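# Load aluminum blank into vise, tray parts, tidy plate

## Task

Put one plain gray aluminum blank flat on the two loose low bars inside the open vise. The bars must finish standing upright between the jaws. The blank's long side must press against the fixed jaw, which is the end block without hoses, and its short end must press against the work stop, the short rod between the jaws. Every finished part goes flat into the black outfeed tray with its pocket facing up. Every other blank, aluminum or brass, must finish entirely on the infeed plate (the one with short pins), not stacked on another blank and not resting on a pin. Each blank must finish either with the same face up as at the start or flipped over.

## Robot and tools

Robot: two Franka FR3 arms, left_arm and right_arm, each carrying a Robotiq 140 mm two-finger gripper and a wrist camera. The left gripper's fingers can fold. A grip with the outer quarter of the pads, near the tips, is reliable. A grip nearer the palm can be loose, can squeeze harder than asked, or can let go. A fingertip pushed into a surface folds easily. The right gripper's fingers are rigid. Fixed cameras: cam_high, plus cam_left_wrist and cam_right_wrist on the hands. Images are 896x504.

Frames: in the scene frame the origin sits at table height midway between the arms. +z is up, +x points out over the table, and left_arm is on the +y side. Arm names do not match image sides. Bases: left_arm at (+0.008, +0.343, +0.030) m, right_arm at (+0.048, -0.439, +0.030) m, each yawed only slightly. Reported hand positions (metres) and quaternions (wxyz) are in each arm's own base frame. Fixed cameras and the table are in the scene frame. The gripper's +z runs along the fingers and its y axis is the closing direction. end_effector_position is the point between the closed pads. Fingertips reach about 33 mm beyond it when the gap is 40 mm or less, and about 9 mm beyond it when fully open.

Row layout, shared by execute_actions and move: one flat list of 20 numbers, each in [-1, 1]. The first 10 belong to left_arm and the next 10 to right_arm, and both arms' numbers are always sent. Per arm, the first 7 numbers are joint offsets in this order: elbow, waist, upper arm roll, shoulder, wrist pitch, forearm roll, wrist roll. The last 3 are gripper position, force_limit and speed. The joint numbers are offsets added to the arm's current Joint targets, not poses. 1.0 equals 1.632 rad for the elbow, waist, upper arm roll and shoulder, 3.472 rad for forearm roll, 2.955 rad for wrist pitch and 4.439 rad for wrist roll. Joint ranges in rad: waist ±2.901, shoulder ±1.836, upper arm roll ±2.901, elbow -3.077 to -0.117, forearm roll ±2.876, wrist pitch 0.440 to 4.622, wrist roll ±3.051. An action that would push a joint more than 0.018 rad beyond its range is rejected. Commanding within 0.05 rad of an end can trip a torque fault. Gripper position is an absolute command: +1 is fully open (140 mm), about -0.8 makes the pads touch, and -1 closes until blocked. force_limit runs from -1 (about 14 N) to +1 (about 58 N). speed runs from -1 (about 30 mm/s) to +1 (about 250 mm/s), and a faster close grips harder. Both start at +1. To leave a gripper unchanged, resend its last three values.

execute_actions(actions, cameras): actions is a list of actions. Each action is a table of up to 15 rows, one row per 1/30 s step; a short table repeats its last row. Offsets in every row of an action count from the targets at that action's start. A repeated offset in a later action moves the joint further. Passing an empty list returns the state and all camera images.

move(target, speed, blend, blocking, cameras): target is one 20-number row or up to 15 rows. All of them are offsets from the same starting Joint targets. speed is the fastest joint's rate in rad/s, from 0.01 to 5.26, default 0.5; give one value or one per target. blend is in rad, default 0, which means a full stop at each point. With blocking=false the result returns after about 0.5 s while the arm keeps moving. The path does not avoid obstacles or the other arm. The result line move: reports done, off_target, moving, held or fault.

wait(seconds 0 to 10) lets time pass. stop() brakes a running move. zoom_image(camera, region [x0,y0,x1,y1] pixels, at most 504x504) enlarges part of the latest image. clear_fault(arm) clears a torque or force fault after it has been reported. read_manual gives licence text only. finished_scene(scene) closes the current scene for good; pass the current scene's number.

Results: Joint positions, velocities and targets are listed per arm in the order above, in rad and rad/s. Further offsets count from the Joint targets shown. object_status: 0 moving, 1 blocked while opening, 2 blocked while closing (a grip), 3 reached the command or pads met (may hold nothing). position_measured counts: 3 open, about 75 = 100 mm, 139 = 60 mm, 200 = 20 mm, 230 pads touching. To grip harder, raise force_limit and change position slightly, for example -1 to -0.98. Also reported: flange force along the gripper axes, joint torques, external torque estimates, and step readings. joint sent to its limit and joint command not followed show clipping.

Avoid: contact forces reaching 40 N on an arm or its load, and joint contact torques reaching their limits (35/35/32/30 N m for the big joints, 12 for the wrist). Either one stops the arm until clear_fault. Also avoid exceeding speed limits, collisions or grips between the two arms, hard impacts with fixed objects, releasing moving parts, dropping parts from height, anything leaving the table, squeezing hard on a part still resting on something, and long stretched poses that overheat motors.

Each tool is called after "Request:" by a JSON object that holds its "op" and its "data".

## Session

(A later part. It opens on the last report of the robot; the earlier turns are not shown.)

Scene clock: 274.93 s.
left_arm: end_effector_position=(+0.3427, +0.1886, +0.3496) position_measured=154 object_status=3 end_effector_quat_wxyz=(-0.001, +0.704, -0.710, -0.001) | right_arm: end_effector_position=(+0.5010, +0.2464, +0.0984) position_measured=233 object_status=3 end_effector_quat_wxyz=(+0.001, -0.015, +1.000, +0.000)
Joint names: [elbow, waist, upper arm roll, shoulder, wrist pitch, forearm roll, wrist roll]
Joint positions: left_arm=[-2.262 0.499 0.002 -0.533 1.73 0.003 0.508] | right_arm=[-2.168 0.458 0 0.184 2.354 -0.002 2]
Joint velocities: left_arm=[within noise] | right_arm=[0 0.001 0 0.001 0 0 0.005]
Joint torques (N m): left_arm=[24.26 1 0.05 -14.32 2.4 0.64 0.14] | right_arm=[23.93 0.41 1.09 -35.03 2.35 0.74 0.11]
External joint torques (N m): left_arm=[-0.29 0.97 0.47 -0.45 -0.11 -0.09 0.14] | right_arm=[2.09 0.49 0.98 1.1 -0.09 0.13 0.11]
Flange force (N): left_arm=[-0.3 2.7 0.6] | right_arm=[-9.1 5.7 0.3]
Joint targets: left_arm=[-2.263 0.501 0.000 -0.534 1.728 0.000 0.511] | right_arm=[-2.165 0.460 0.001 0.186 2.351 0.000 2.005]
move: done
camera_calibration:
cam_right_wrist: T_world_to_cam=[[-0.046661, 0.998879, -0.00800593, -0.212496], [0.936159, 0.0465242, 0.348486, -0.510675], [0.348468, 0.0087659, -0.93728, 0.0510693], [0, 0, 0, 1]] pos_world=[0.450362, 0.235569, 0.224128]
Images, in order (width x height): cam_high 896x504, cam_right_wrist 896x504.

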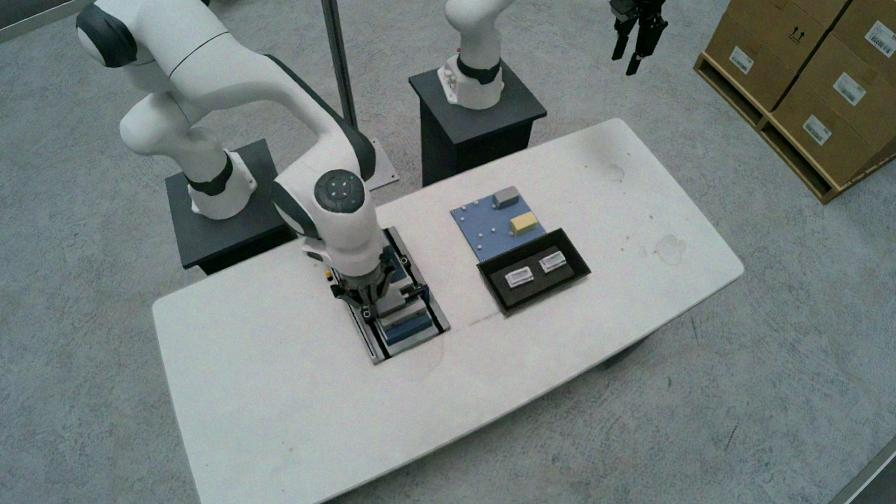

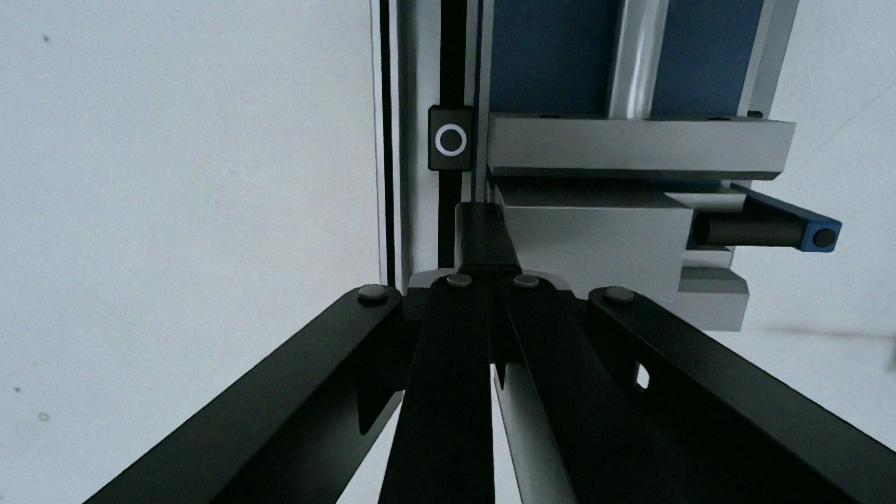

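Request:
{"op": "move", "data": {"target": [0,0,0,0,0,0,0,-0.2,-0.1,-1,0.004,0.0049,0,0.0029,-0.0006,0,0.0018,-1,-1,0], "speed": 0.02}}

Request:
{"op": "move", "data": {"target": [0,0,0,0,0,0,0,-0.2,-0.1,-1,0.0024,0.0029,0,0.0018,-0.0004,0,0.0011,-1,-1,0], "speed": 0.02, "cameras": ["cam_right_wrist","cam_high"]}}

Request:
{"op": "zoom_image", "data": {"camera": "cam_high", "region": [340, 250, 450, 350]}}

Request:
{"op": "zoom_image", "data": {"camera": "cam_right_wrist", "region": [456, 80, 896, 400]}}

Scene clock: 279.57 s.
left_arm: end_effector_position=(+0.3427, +0.1886, +0.3496) position_measured=154 object_status=3 end_effector_quat_wxyz=(-0.001, +0.704, -0.710, -0.001) | right_arm: end_effector_position=(+0.5008, +0.2512, +0.0984) position_measured=233 object_status=3 end_effector_quat_wxyz=(+0.001, -0.015, +1.000, +0.000)
Joint names: [elbow, waist, upper arm roll, shoulder, wrist pitch, forearm roll, wrist roll]
Joint positions: left_arm=[-2.262 0.499 0.002 -0.533 1.73 0.003 0.508] | right_arm=[-2.161 0.466 0 0.189 2.352 -0.002 2.008]
Joint velocities: left_arm=[within noise] | right_arm=[0.001 0.002 0 0 -0.001 0 0.006]
Joint torques (N m): left_arm=[24.29 0.99 0.08 -14.27 2.41 0.64 0.11] | right_arm=[24.25 0.41 1.2 -35.27 2.33 0.74 0.14]
External joint torques (N m): left_arm=[-0.22 0.98 0.54 -0.37 -0.09 -0.1 0.11] | right_arm=[2.39 0.56 1.15 1.02 -0.11 0.12 0.14]
Flange force (N): left_arm=[-0.5 2.3 0.4] | right_arm=[-9.8 6.4 -0.1]
Joint targets: left_arm=[-2.263 0.501 0.000 -0.534 1.728 0.000 0.511] | right_arm=[-2.159 0.468 0.001 0.190 2.349 0.000 2.013]
move: done

Scene clock: 280.27 s.
left_arm: end_effector_position=(+0.3427, +0.1886, +0.3496) position_measured=154 object_status=3 end_effector_quat_wxyz=(-0.001, +0.704, -0.710, -0.001) | right_arm: end_effector_position=(+0.5007, +0.2541, +0.0984) position_measured=233 object_status=3 end_effector_quat_wxyz=(+0.001, -0.014, +1.000, +0.000)
Joint names: [elbow, waist, upper arm roll, shoulder, wrist pitch, forearm roll, wrist roll]
Joint positions: left_arm=[-2.262 0.499 0.002 -0.533 1.73 0.003 0.508] | right_arm=[-2.157 0.47 0 0.192 2.351 -0.002 2.014]
Joint velocities: left_arm=[within noise] | right_arm=[-0.001 0.001 -0.001 0.003 -0.001 0.001 0.004]
Joint torques (N m): left_arm=[24.3 1.02 0.07 -14.32 2.4 0.64 0.13] | right_arm=[24.09 0.46 1.28 -35.32 2.23 0.74 0.13]
External joint torques (N m): left_arm=[-0.07 1.03 0.56 -0.64 -0.08 -0.1 0.13] | right_arm=[2.08 0.52 1.15 1.24 -0.23 0.12 0.13]
Flange force (N): left_arm=[-0.4 2.8 0.1] | right_arm=[-9.4 6.2 0.2]
Joint targets: left_arm=[-2.263 0.501 0.000 -0.534 1.728 0.000 0.511] | right_arm=[-2.155 0.472 0.001 0.193 2.348 0.000 2.018]
move: done
camera_calibration:
cam_right_wrist: T_world_to_cam=[[-0.0458791, 0.998918, -0.00755046, -0.220672], [0.935898, 0.0456249, 0.349305, -0.510478], [0.349272, 0.00895935, -0.936979, 0.0505711], [0, 0, 0, 1]] pos_world=[0.449968, 0.243271, 0.22403]
Images, in order (width x height): cam_high 896x504, cam_right_wrist 896x504.

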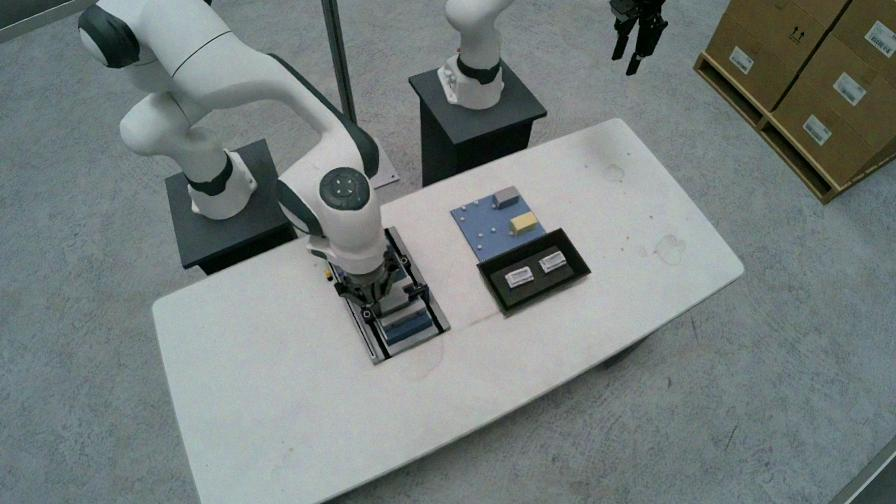

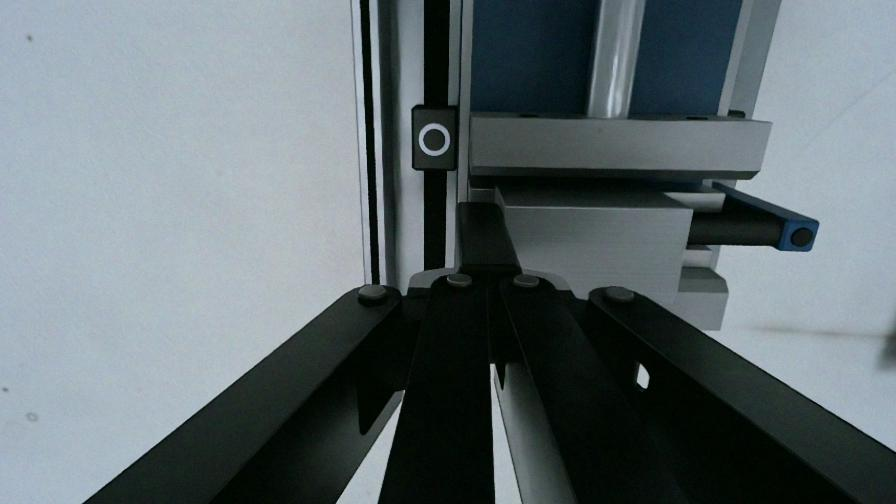

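Scaled by 4.582 from the camera's 896x504 image, which has a finer 1280x720 frame.

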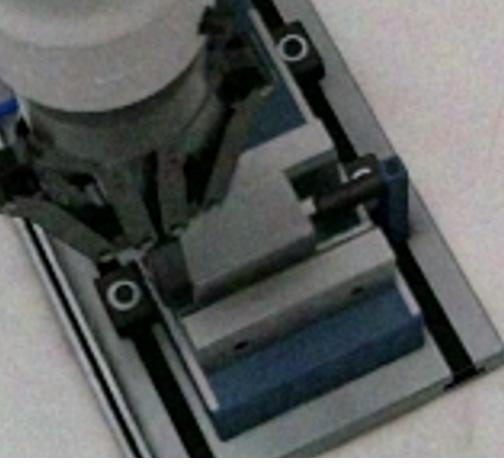

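Scaled by 1.145 from the camera's 896x504 image, which has a finer 1280x720 frame.

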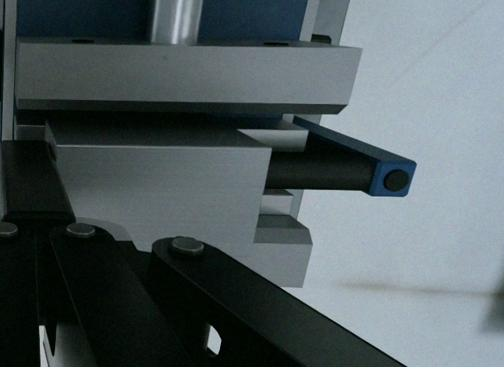

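Request:
{"op": "move", "data": {"target": [0,0,0,0,0,0,0,-0.2,-0.1,-1,0.0012,0.0018,0,0.0009,-0.0002,0,0.0007,-1,-1,0], "speed": 0.02}}

Request:
{"op": "move", "data": {"target": [0,0,0,0,0,0,0,-0.2,-0.1,-1,0.0012,0.0018,0,0.0009,-0.0002,0,0.0007,-1,-1,0], "speed": 0.02}}

Request:
{"op": "move", "data": {"target": [0,0,0,0,0,0,0,-0.2,-0.1,-1,0.0012,0.0018,0,0.0009,-0.0002,0,0.0007,-1,-1,0], "speed": 0.02}}

Scene clock: 283.57 s.
left_arm: end_effector_position=(+0.3427, +0.1886, +0.3496) position_measured=154 object_status=3 end_effector_quat_wxyz=(-0.001, +0.704, -0.710, -0.001) | right_arm: end_effector_position=(+0.5004, +0.2558, +0.0984) position_measured=233 object_status=3 end_effector_quat_wxyz=(+0.001, -0.014, +1.000, +0.000)
Joint names: [elbow, waist, upper arm roll, shoulder, wrist pitch, forearm roll, wrist roll]
Joint positions: left_arm=[-2.262 0.499 0.002 -0.533 1.73 0.003 0.508] | right_arm=[-2.155 0.473 0 0.193 2.351 -0.002 2.017]
Joint torques (N m): left_arm=[24.3 0.99 0.05 -14.3 2.4 0.64 0.12] | right_arm=[23.81 0.46 1.18 -35.35 2.2 0.75 0.09]
External joint torques (N m): left_arm=[-0.14 0.99 0.51 -0.46 -0.09 -0.09 0.12] | right_arm=[1.96 0.63 1.14 1.05 -0.23 0.14 0.09]
Flange force (N): left_arm=[-0.5 2.4 0.2] | right_arm=[-8.6 5.9 -0.1]
Joint targets: left_arm=[-2.263 0.501 0.000 -0.534 1.728 0.000 0.511] | right_arm=[-2.153 0.475 0.001 0.195 2.347 0.000 2.021]
move: done

Scene clock: 284.27 s.
left_arm: end_effector_position=(+0.3427, +0.1886, +0.3496) position_measured=154 object_status=3 end_effector_quat_wxyz=(-0.001, +0.704, -0.710, -0.001) | right_arm: end_effector_position=(+0.5002, +0.2575, +0.0984) position_measured=233 object_status=3 end_effector_quat_wxyz=(+0.002, -0.014, +1.000, +0.000)
Joint names: [elbow, waist, upper arm roll, shoulder, wrist pitch, forearm roll, wrist roll]
Joint positions: left_arm=[-2.262 0.499 0.002 -0.533 1.73 0.003 0.508] | right_arm=[-2.153 0.476 0 0.195 2.35 -0.002 2.02]
Joint torques (N m): left_arm=[24.28 1.05 0.04 -14.33 2.4 0.64 0.14] | right_arm=[23.86 0.54 1.3 -35.37 2.22 0.74 0.11]
External joint torques (N m): left_arm=[-0.19 1.02 0.48 -0.58 -0.09 -0.1 0.14] | right_arm=[1.94 0.52 1.08 1.15 -0.22 0.13 0.11]
Flange force (N): left_arm=[-0.2 2.8 0.4] | right_arm=[-8.7 5.9 0.1]
Joint targets: left_arm=[-2.263 0.501 0.000 -0.534 1.728 0.000 0.511] | right_arm=[-2.151 0.478 0.001 0.196 2.347 0.000 2.024]
move: done

Scene clock: 284.97 s.
left_arm: end_effector_position=(+0.3427, +0.1886, +0.3496) position_measured=154 object_status=3 end_effector_quat_wxyz=(-0.001, +0.704, -0.710, -0.001) | right_arm: end_effector_position=(+0.4999, +0.2593, +0.0984) position_measured=233 object_status=3 end_effector_quat_wxyz=(+0.002, -0.014, +1.000, +0.000)
Joint names: [elbow, waist, upper arm roll, shoulder, wrist pitch, forearm roll, wrist roll]
Joint positions: left_arm=[-2.262 0.499 0.002 -0.533 1.73 0.003 0.508] | right_arm=[-2.151 0.479 0 0.196 2.35 -0.002 2.024]
Joint torques (N m): left_arm=[24.33 0.99 0.05 -14.33 2.4 0.64 0.12] | right_arm=[23.74 0.54 1.34 -35.37 2.22 0.76 0.07]
External joint torques (N m): left_arm=[-0.15 1.04 0.6 -0.48 -0.09 -0.09 0.12] | right_arm=[1.81 0.55 1.16 1.2 -0.22 0.14 0.07]
Flange force (N): left_arm=[-0.6 2.6 0.3] | right_arm=[-8.4 5.8 0.3]
Joint targets: left_arm=[-2.263 0.501 0.000 -0.534 1.728 0.000 0.511] | right_arm=[-2.149 0.481 0.001 0.198 2.346 0.000 2.028]
move: done

Request:
{"op": "move", "data": {"target": [0,0,0,0,0,0,0,-0.2,-0.1,-1,0.0014,0.0018,0,0.001,-0.0002,0,0.0007,-1,-1,0], "speed": 0.02}}

Request:
{"op": "move", "data": {"target": [0,0,0,0,0,0,0,-0.2,-0.1,-1,0.0014,0.0018,0,0.001,-0.0002,0,0.0007,-1,-1,0], "speed": 0.02, "cameras": ["cam_right_wrist","cam_high"]}}

Request:
{"op": "zoom_image", "data": {"camera": "cam_high", "region": [340, 250, 450, 350]}}

Request:
{"op": "zoom_image", "data": {"camera": "cam_right_wrist", "region": [456, 80, 896, 400]}}

Scene clock: 288.40 s.
left_arm: end_effector_position=(+0.3427, +0.1886, +0.3496) position_measured=154 object_status=3 end_effector_quat_wxyz=(-0.001, +0.704, -0.710, -0.001) | right_arm: end_effector_position=(+0.4997, +0.2610, +0.0984) position_measured=233 object_status=3 end_effector_quat_wxyz=(+0.002, -0.014, +1.000, +0.000)
Joint names: [elbow, waist, upper arm roll, shoulder, wrist pitch, forearm roll, wrist roll]
Joint positions: left_arm=[-2.262 0.499 0.002 -0.533 1.73 0.003 0.508] | right_arm=[-2.149 0.482 0 0.198 2.349 -0.002 2.027]
Joint torques (N m): left_arm=[24.31 1.01 0.03 -14.31 2.4 0.64 0.14] | right_arm=[23.9 0.51 1.26 -35.48 2.25 0.73 0.05]
External joint torques (N m): left_arm=[-0.14 1.09 0.6 -0.55 -0.09 -0.08 0.14] | right_arm=[2.02 0.54 1.1 1.09 -0.19 0.12 0.05]
Flange force (N): left_arm=[-0.6 2.7 0.2] | right_arm=[-8.9 5.9 0.1]
Joint targets: left_arm=[-2.263 0.501 0.000 -0.534 1.728 0.000 0.511] | right_arm=[-2.147 0.484 0.001 0.199 2.345 0.000 2.031]
move: done

Scene clock: 289.10 s.
left_arm: end_effector_position=(+0.3427, +0.1886, +0.3496) position_measured=154 object_status=3 end_effector_quat_wxyz=(-0.001, +0.704, -0.710, -0.001) | right_arm: end_effector_position=(+0.4995, +0.2628, +0.0984) position_measured=233 object_status=3 end_effector_quat_wxyz=(+0.002, -0.014, +1.000, +0.000)
Joint names: [elbow, waist, upper arm roll, shoulder, wrist pitch, forearm roll, wrist roll]
Joint positions: left_arm=[-2.262 0.499 0.002 -0.533 1.73 0.003 0.508] | right_arm=[-2.146 0.485 0 0.199 2.349 -0.002 2.03]
Joint torques (N m): left_arm=[24.32 0.97 0.03 -14.34 2.4 0.65 0.14] | right_arm=[23.83 0.47 1.25 -35.51 2.2 0.74 0.06]
External joint torques (N m): left_arm=[-0.18 0.89 0.41 -0.46 -0.09 -0.1 0.14] | right_arm=[1.92 0.57 1.16 1.13 -0.24 0.13 0.06]
Flange force (N): left_arm=[-0.3 2.4 0.3] | right_arm=[-8.6 6.0 0.1]
Joint targets: left_arm=[-2.263 0.501 0.000 -0.534 1.728 0.000 0.511] | right_arm=[-2.145 0.487 0.001 0.201 2.345 0.000 2.034]
move: done
camera_calibration:
cam_right_wrist: T_world_to_cam=[[-0.0443315, 0.998989, -0.00742059, -0.230156], [0.935904, 0.044128, 0.349482, -0.509418], [0.349456, 0.0085481, -0.936914, 0.0509189], [0, 0, 0, 1]] pos_world=[0.448769, 0.251968, 0.224031]
Images, in order (width x height): cam_high 896x504, cam_right_wrist 896x504.

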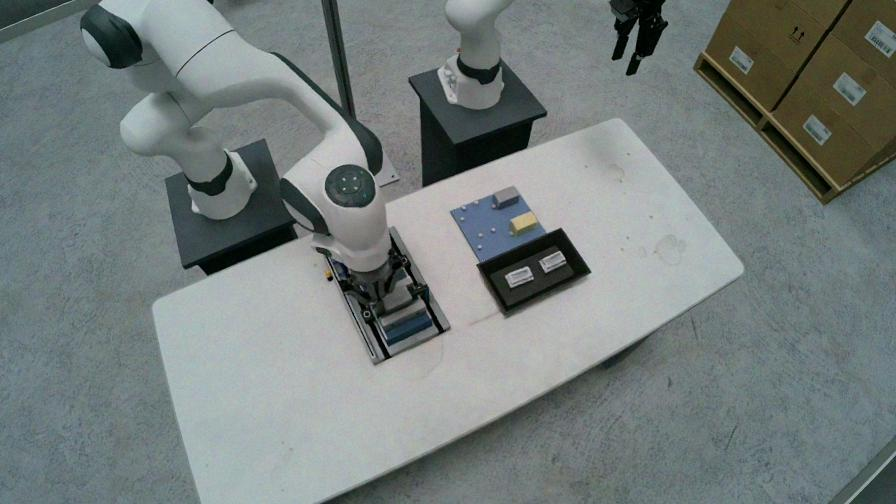

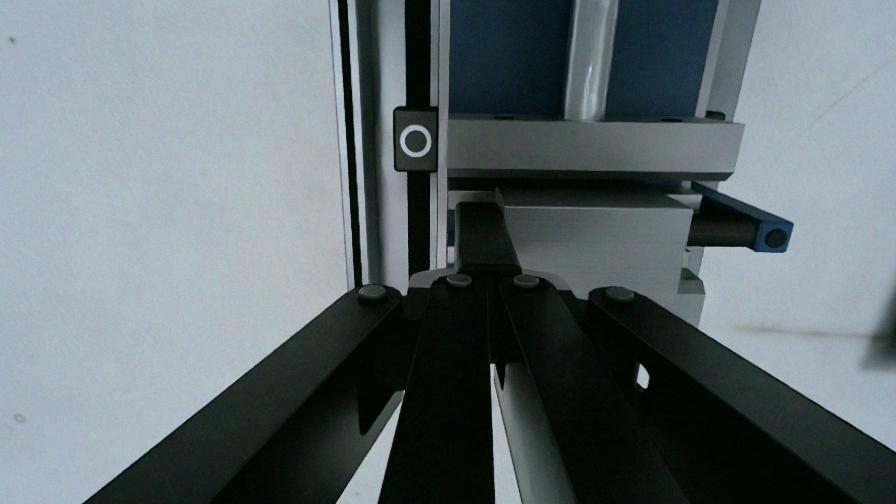

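Scaled by 4.582 from the camera's 896x504 image, which has a finer 1280x720 frame.

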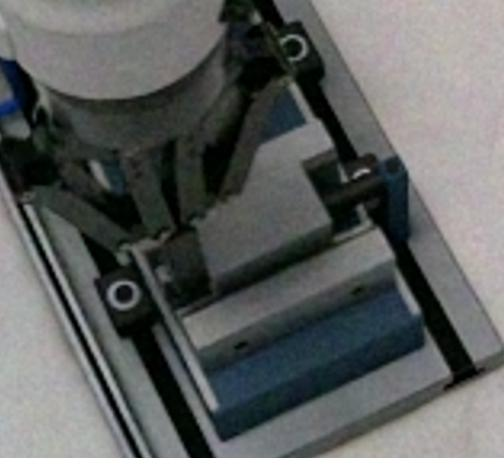

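Scaled by 1.145 from the camera's 896x504 image, which has a finer 1280x720 frame.

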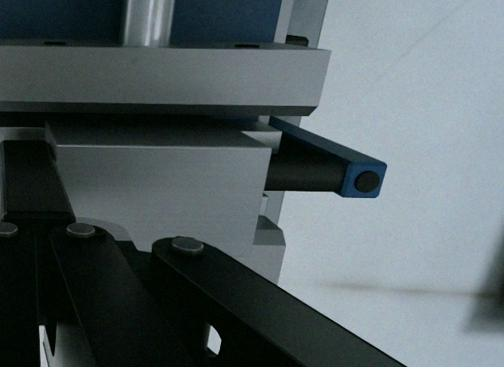

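Request:
{"op": "move", "data": {"target": [0,0,0,0,0,0,0,-0.2,-0.1,-1,0.0014,0.0018,0,0.001,-0.0002,0,0.0007,-1,-1,0], "speed": 0.02}}

Request:
{"op": "move", "data": {"target": [0,0,0,0,0,0,0,-0.2,-0.1,-1,0.0014,0.0018,0,0.001,-0.0002,0,0.0007,-1,-1,0], "speed": 0.02, "cameras": ["cam_right_wrist","cam_high"]}}

Request:
{"op": "zoom_image", "data": {"camera": "cam_high", "region": [380, 270, 450, 330]}}

Scene clock: 296.00 s.
left_arm: end_effector_position=(+0.3427, +0.1886, +0.3496) position_measured=154 object_status=3 end_effector_quat_wxyz=(-0.001, +0.704, -0.710, -0.001) | right_arm: end_effector_position=(+0.4993, +0.2640, +0.0984) position_measured=233 object_status=3 end_effector_quat_wxyz=(+0.001, -0.013, +1.000, +0.000)
Joint names: [elbow, waist, upper arm roll, shoulder, wrist pitch, forearm roll, wrist roll]
Joint positions: left_arm=[-2.262 0.499 0.002 -0.533 1.73 0.003 0.508] | right_arm=[-2.144 0.487 0 0.201 2.347 -0.002 2.033]
Joint torques (N m): left_arm=[24.31 0.99 0.04 -14.33 2.41 0.64 0.14] | right_arm=[24.07 1.16 1.87 -35.44 2.37 0.95 0.16]
External joint torques (N m): left_arm=[-0.16 1.06 0.61 -0.46 -0.08 -0.08 0.14] | right_arm=[2.05 1.21 1.72 1.45 -0.08 0.33 0.16]
Flange force (N): left_arm=[-0.7 2.5 0.3] | right_arm=[-9.1 7.6 0.9]
Joint targets: left_arm=[-2.263 0.501 0.000 -0.534 1.728 0.000 0.511] | right_arm=[-2.142 0.490 0.001 0.203 2.344 0.000 2.037]
move: done

Scene clock: 296.70 s.
left_arm: end_effector_position=(+0.3427, +0.1886, +0.3496) position_measured=154 object_status=3 end_effector_quat_wxyz=(-0.001, +0.704, -0.710, -0.001) | right_arm: end_effector_position=(+0.4992, +0.2640, +0.0984) position_measured=233 object_status=3 end_effector_quat_wxyz=(+0.001, -0.012, +1.000, -0.001)
Joint names: [elbow, waist, upper arm roll, shoulder, wrist pitch, forearm roll, wrist roll]
Joint positions: left_arm=[-2.262 0.499 0.002 -0.533 1.73 0.003 0.508] | right_arm=[-2.142 0.488 -0.001 0.202 2.345 -0.002 2.036]
Joint velocities: left_arm=[within noise] | right_arm=[0.001 -0.001 0 0.001 -0.002 -0.001 0.004]
Joint torques (N m): left_arm=[24.3 1 0.01 -14.32 2.41 0.64 0.13] | right_arm=[24.27 2.17 2.58 -35.05 2.65 1.27 0.08]
External joint torques (N m): left_arm=[-0.18 1.07 0.58 -0.54 -0.09 -0.09 0.13] | right_arm=[2.34 2.04 2.27 1.71 0.21 0.66 0.08]
Flange force (N): left_arm=[-0.5 2.8 0.4] | right_arm=[-9.9 9.2 1.8]
Joint targets: left_arm=[-2.263 0.501 0.000 -0.534 1.728 0.000 0.511] | right_arm=[-2.140 0.493 0.001 0.204 2.344 0.000 2.040]
move: done
camera_calibration:
cam_right_wrist: T_world_to_cam=[[-0.0408025, 0.99913, -0.00860202, -0.233096], [0.936719, 0.0412468, 0.347644, -0.508639], [0.347697, 0.00612708, -0.937587, 0.0525881], [0, 0, 0, 1]] pos_world=[0.448656, 0.25355, 0.224126]
Images, in order (width x height): cam_high 896x504, cam_right_wrist 896x504.

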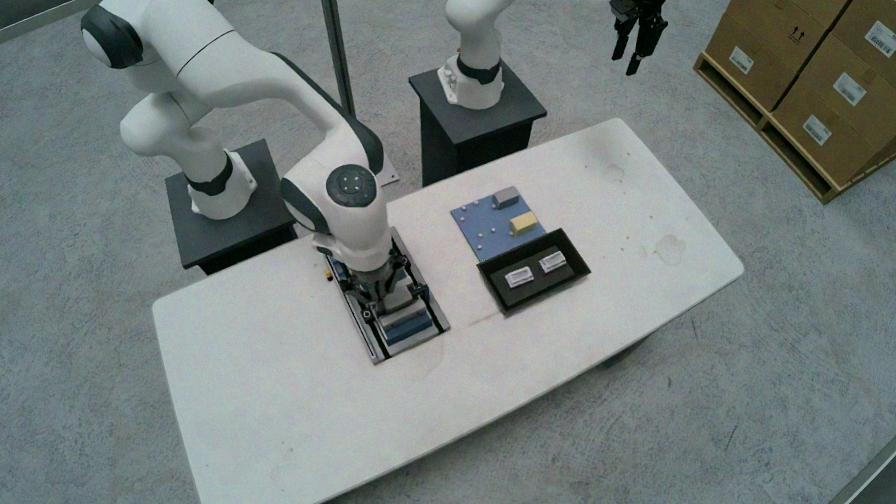

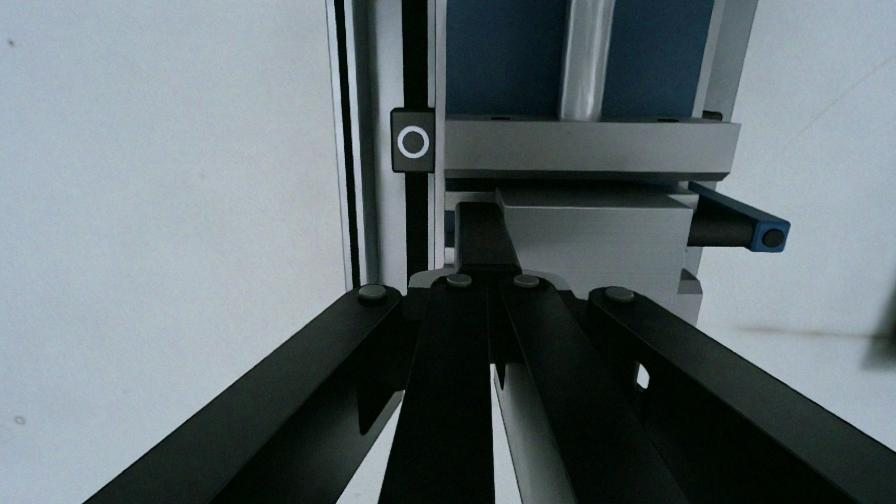

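Scaled by 7.200 from the camera's 896x504 image, which has a finer 1280x720 frame.

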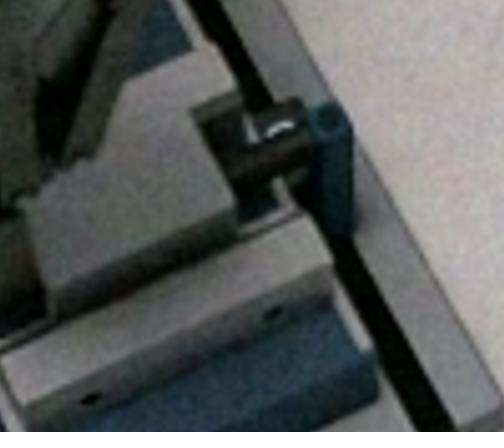

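Request:
{"op": "move", "data": {"target": [[0,0,0,0,0,0,0,-0.2,-0.1,-1,-0.0028,-0.0036,0,-0.002,0.0004,0,-0.0014,-1,-1,0],[0,0,0,0,0,0,0,-0.2,-0.1,-1,0.0305,-0.0036,0,-0.0455,-0.0446,0,-0.0014,-1,-1,0],[0,0,0,0,0,0,0,-0.2,-0.1,-1,-0.0131,0.0571,0,-0.0775,-0.0356,0,0.0207,-1,-1,0],[0,0,0,0,0,0,0,-0.2,-0.1,-1,-0.0332,0.0571,0,-0.0451,-0.0066,0,0.0207,-1,-1,0]], "speed": [0.05,0.2,0.3,0.1], "cameras": ["cam_right_wrist","cam_high"]}}

Request:
{"op": "zoom_image", "data": {"camera": "cam_high", "region": [360, 270, 450, 350]}}

Request:
{"op": "zoom_image", "data": {"camera": "cam_right_wrist", "region": [300, 100, 700, 400]}}

Scene clock: 314.43 s.
left_arm: end_effector_position=(+0.3427, +0.1886, +0.3496) position_measured=154 object_status=3 end_effector_quat_wxyz=(-0.001, +0.704, -0.710, -0.001) | right_arm: end_effector_position=(+0.4550, +0.3027, +0.1149) position_measured=233 object_status=3 end_effector_quat_wxyz=(-0.001, -0.015, +1.000, -0.001)
Joint names: [elbow, waist, upper arm roll, shoulder, wrist pitch, forearm roll, wrist roll]
Joint positions: left_arm=[-2.262 0.499 0.002 -0.533 1.73 0.003 0.508] | right_arm=[-2.193 0.585 0.002 0.13 2.319 -0.002 2.129]
Joint velocities: left_arm=[within noise] | right_arm=[0 0.001 0 -0.001 0.005 0 0.001]
Joint torques (N m): left_arm=[24.29 1.01 0.08 -14.36 2.4 0.63 0.13] | right_arm=[23.3 -0.29 0.45 -33.78 2.65 0.77 0.11]
External joint torques (N m): left_arm=[-0.21 1.05 0.59 -0.51 -0.1 -0.1 0.13] | right_arm=[1.15 -0.2 0.39 0.86 0.23 0.13 0.11]
Flange force (N): left_arm=[-0.5 2.8 0.4] | right_arm=[-5.1 3.5 1.0]
Joint targets: left_arm=[-2.263 0.501 0.000 -0.534 1.728 0.000 0.511] | right_arm=[-2.194 0.586 0.001 0.131 2.324 0.000 2.132]
move: done
camera_calibration:
cam_right_wrist: T_world_to_cam=[[-0.0480394, 0.998795, -0.00999209, -0.269847], [0.93754, 0.0485394, 0.344475, -0.476774], [0.344545, 0.00718038, -0.938742, 0.0844514], [0, 0, 0, 1]] pos_world=[0.404934, 0.292058, 0.240818]
Images, in order (width x height): cam_high 896x504, cam_right_wrist 896x504.

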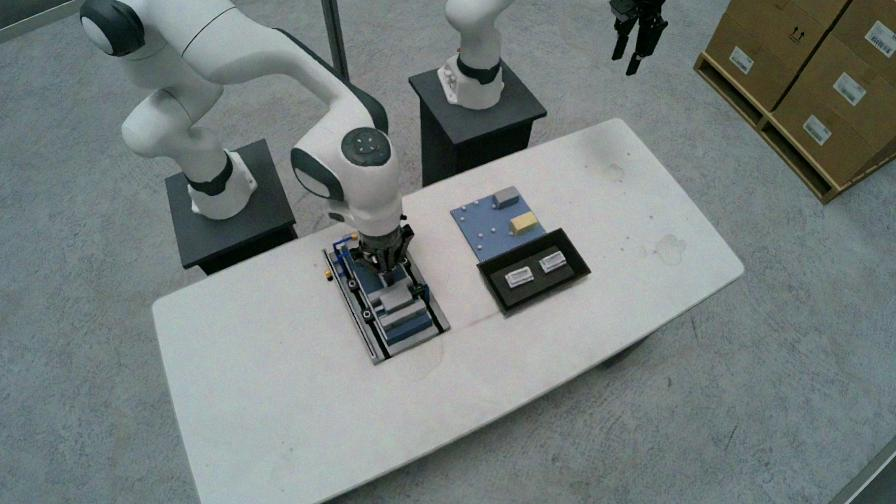

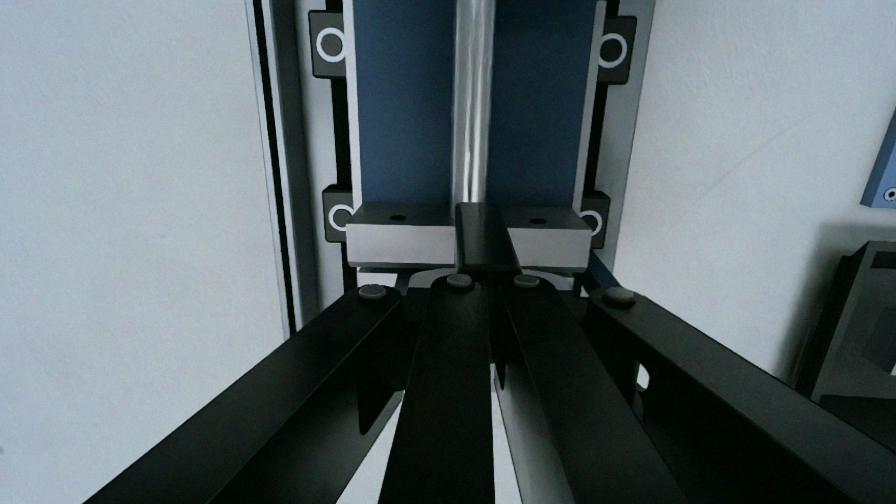

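Scaled by 5.600 from the camera's 896x504 image, which has a finer 1280x720 frame.

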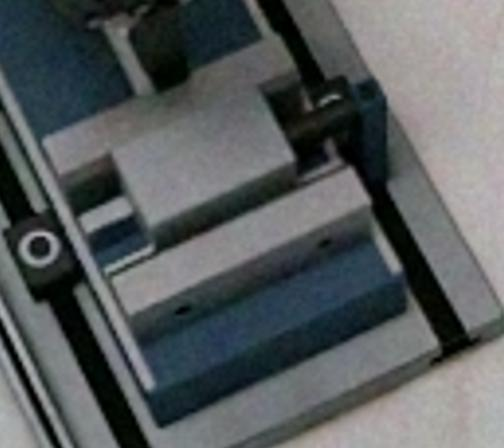

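Scaled by 1.260 from the camera's 896x504 image, which has a finer 1280x720 frame.

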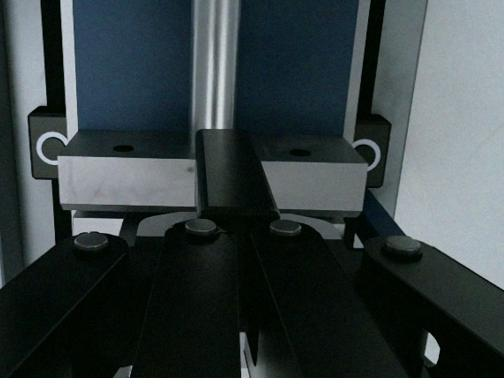

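Request:
{"op": "move", "data": {"target": [0,0,0,0,0,0,0,-0.2,-0.1,-1,0.0231,-0.008,0,0.0206,-0.0016,0,-0.003,-1,-1,0], "speed": 0.05}}

Request:
{"op": "move", "data": {"target": [0,0,0,0,0,0,0,-0.2,-0.1,-1,0.004,-0.0013,0,0.0028,-0.0006,0,-0.0005,-1,-1,0], "speed": 0.02}}

Request:
{"op": "move", "data": {"target": [0,0,0,0,0,0,0,-0.2,-0.1,-1,0.004,-0.0013,0,0.0028,-0.0006,0,-0.0005,-1,-1,0], "speed": 0.02, "cameras": ["cam_high"]}}

Request:
{"op": "zoom_image", "data": {"camera": "cam_high", "region": [360, 270, 450, 350]}}

Scene clock: 322.73 s.
left_arm: end_effector_position=(+0.3427, +0.1886, +0.3496) position_measured=154 object_status=3 end_effector_quat_wxyz=(-0.001, +0.704, -0.710, -0.001) | right_arm: end_effector_position=(+0.4673, +0.3038, +0.1114) position_measured=233 object_status=3 end_effector_quat_wxyz=(+0.000, -0.013, +1.000, -0.001)
Joint names: [elbow, waist, upper arm roll, shoulder, wrist pitch, forearm roll, wrist roll]
Joint positions: left_arm=[-2.262 0.499 0.002 -0.533 1.73 0.003 0.508] | right_arm=[-2.158 0.575 0.002 0.163 2.32 -0.002 2.123]
Joint velocities: left_arm=[within noise] | right_arm=[0.003 -0.002 0.001 0 0 0 -0.007]
Joint torques (N m): left_arm=[24.29 1.01 0.08 -14.28 2.41 0.62 0.11] | right_arm=[23.56 -0.79 0.64 -34.6 2.37 0.76 -0.29]
External joint torques (N m): left_arm=[-0.21 1.06 0.61 -0.38 -0.09 -0.11 0.11] | right_arm=[1.38 -0.79 0.47 1.16 -0.06 0.12 -0.29]
Flange force (N): left_arm=[-0.7 2.4 0.4] | right_arm=[-7.6 3.4 0.6]
Joint targets: left_arm=[-2.263 0.501 0.000 -0.534 1.728 0.000 0.511] | right_arm=[-2.157 0.573 0.001 0.164 2.319 0.000 2.119]
move: done

Scene clock: 323.43 s.
left_arm: end_effector_position=(+0.3427, +0.1886, +0.3496) position_measured=154 object_status=3 end_effector_quat_wxyz=(-0.001, +0.704, -0.710, -0.001) | right_arm: end_effector_position=(+0.4687, +0.3041, +0.1114) position_measured=233 object_status=3 end_effector_quat_wxyz=(+0.000, -0.014, +1.000, -0.001)
Joint names: [elbow, waist, upper arm roll, shoulder, wrist pitch, forearm roll, wrist roll]
Joint positions: left_arm=[-2.262 0.499 0.002 -0.533 1.73 0.003 0.508] | right_arm=[-2.153 0.574 0.002 0.167 2.318 -0.002 2.12]
Joint torques (N m): left_arm=[24.32 1.02 0.04 -14.31 2.4 0.63 0.1] | right_arm=[24.81 -1.69 0.21 -34.42 2.68 0.76 -0.27]
External joint torques (N m): left_arm=[-0.27 1.07 0.58 -0.31 -0.1 -0.1 0.1] | right_arm=[2.67 -1.62 0.1 1.37 0.25 0.12 -0.27]
Flange force (N): left_arm=[-0.7 2.3 0.5] | right_arm=[-12.4 5.0 0.7]
Joint targets: left_arm=[-2.263 0.501 0.000 -0.534 1.728 0.000 0.511] | right_arm=[-2.150 0.571 0.001 0.169 2.318 0.000 2.116]
move: done

Scene clock: 324.13 s.
left_arm: end_effector_position=(+0.3427, +0.1886, +0.3496) position_measured=154 object_status=3 end_effector_quat_wxyz=(-0.001, +0.704, -0.710, -0.001) | right_arm: end_effector_position=(+0.4689, +0.3042, +0.1115) position_measured=233 object_status=3 end_effector_quat_wxyz=(-0.002, -0.014, +1.000, -0.002)
Joint names: [elbow, waist, upper arm roll, shoulder, wrist pitch, forearm roll, wrist roll]
Joint positions: left_arm=[-2.262 0.499 0.002 -0.533 1.73 0.003 0.508] | right_arm=[-2.147 0.573 0.002 0.17 2.311 -0.001 2.118]
Joint torques (N m): left_arm=[24.32 1.03 0.02 -14.32 2.4 0.65 0.12] | right_arm=[25 -2.72 -0.58 -33.53 3.43 0.43 -0.12]
External joint torques (N m): left_arm=[-0.27 1.16 0.65 -0.39 -0.11 -0.07 0.12] | right_arm=[2.87 -2.7 -0.74 2.42 1.03 -0.21 -0.12]
Flange force (N): left_arm=[-0.7 2.6 0.5] | right_arm=[-15.5 5.2 3.9]
Joint targets: left_arm=[-2.263 0.501 0.000 -0.534 1.728 0.000 0.511] | right_arm=[-2.143 0.569 0.001 0.173 2.316 0.000 2.114]
move: done
Images, in order (width x height): cam_high 896x504.

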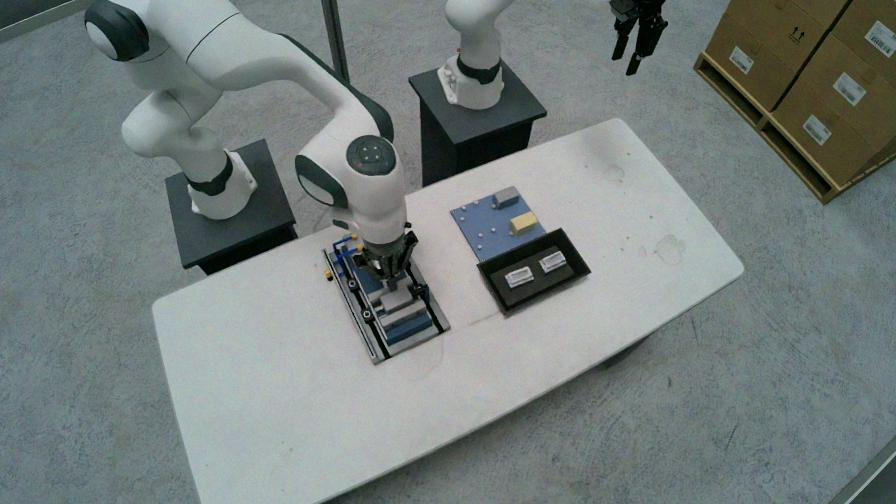

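Scaled by 5.600 from the camera's 896x504 image, which has a finer 1280x720 frame.

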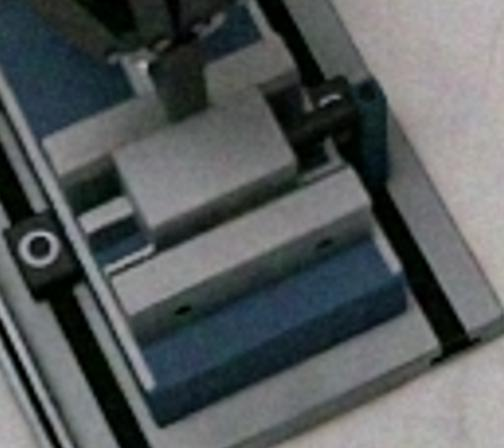

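Request:
{"op": "move", "data": {"target": [[0,0,0,0,0,0,0,-0.2,-0.1,-1,-0.016,0.0056,0,-0.013,0.002,0,0.002,-1,-1,0],[0,0,0,0,0,0,0,-0.2,-0.1,-1,0.02,-0.2,0,-0.12,-0.05,0,0.002,-1,-1,0]], "speed": [0.05,0.4], "cameras": ["cam_high"]}}

Request:
{"op": "zoom_image", "data": {"camera": "cam_high", "region": [340, 180, 600, 340]}}

Request:
{"op": "zoom_image", "data": {"camera": "cam_high", "region": [360, 270, 450, 350]}}

Scene clock: 330.37 s.
left_arm: end_effector_position=(+0.3427, +0.1886, +0.3496) position_measured=154 object_status=3 end_effector_quat_wxyz=(-0.001, +0.704, -0.710, -0.001) | right_arm: end_effector_position=(+0.5481, +0.1353, +0.2228) position_measured=233 object_status=3 end_effector_quat_wxyz=(+0.039, +0.153, +0.987, +0.016)
Joint names: [elbow, waist, upper arm roll, shoulder, wrist pitch, forearm roll, wrist roll]
Joint positions: left_arm=[-2.262 0.499 0.002 -0.533 1.73 0.003 0.508] | right_arm=[-2.111 0.244 -0.001 -0.023 2.173 -0.001 2.12]
Joint velocities: left_arm=[within noise] | right_arm=[0.001 0.001 0 -0.001 -0.004 0 0.002]
Joint torques (N m): left_arm=[24.3 1.01 0.04 -14.34 2.41 0.63 0.1] | right_arm=[25.7 -0.48 1.02 -30.93 2.31 0.77 0.07]
External joint torques (N m): left_arm=[-0.16 1.04 0.54 -0.53 -0.08 -0.1 0.1] | right_arm=[1.49 -0.37 1.16 0.51 -0.33 0.02 0.06]
Flange force (N): left_arm=[-0.4 2.6 0.3] | right_arm=[-5.6 4.5 -2.1]
Joint targets: left_arm=[-2.263 0.501 0.000 -0.534 1.728 0.000 0.511] | right_arm=[-2.111 0.242 0.001 -0.023 2.168 0.000 2.123]
move: done
Images, in order (width x height): cam_high 896x504.

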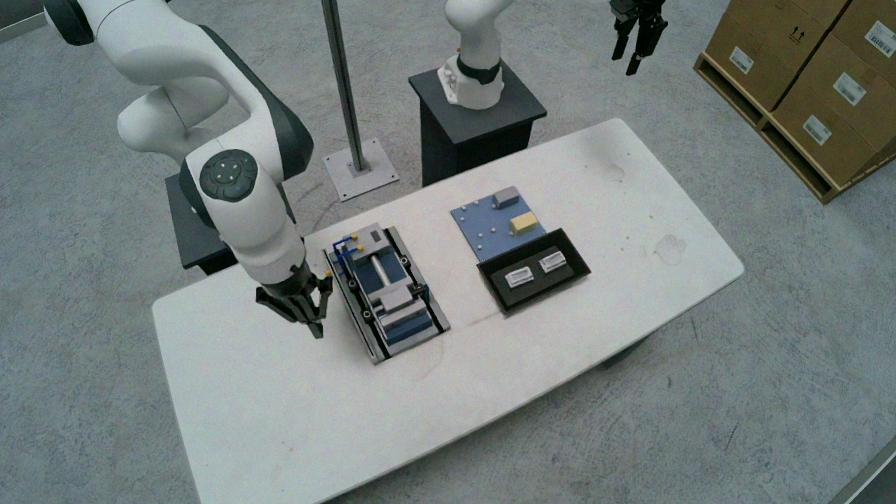

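Scaled by 1.938 from the camera's 896x504 image, which has a finer 1280x720 frame.

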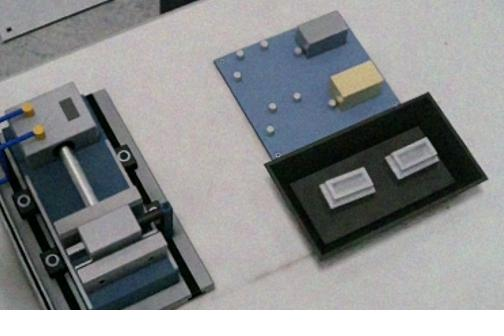

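Scaled by 5.600 from the camera's 896x504 image, which has a finer 1280x720 frame.

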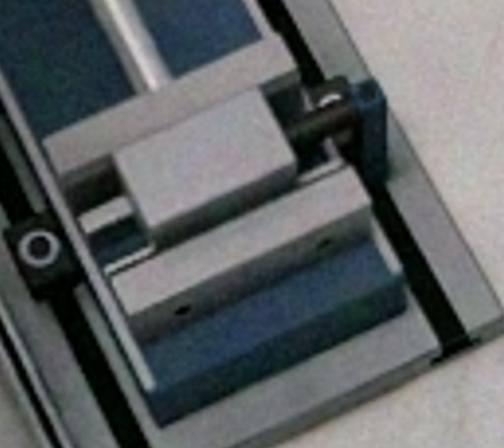

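Request:
{"op": "finished_scene", "data": {"scene": 1}}

The scene is finished: the task was done.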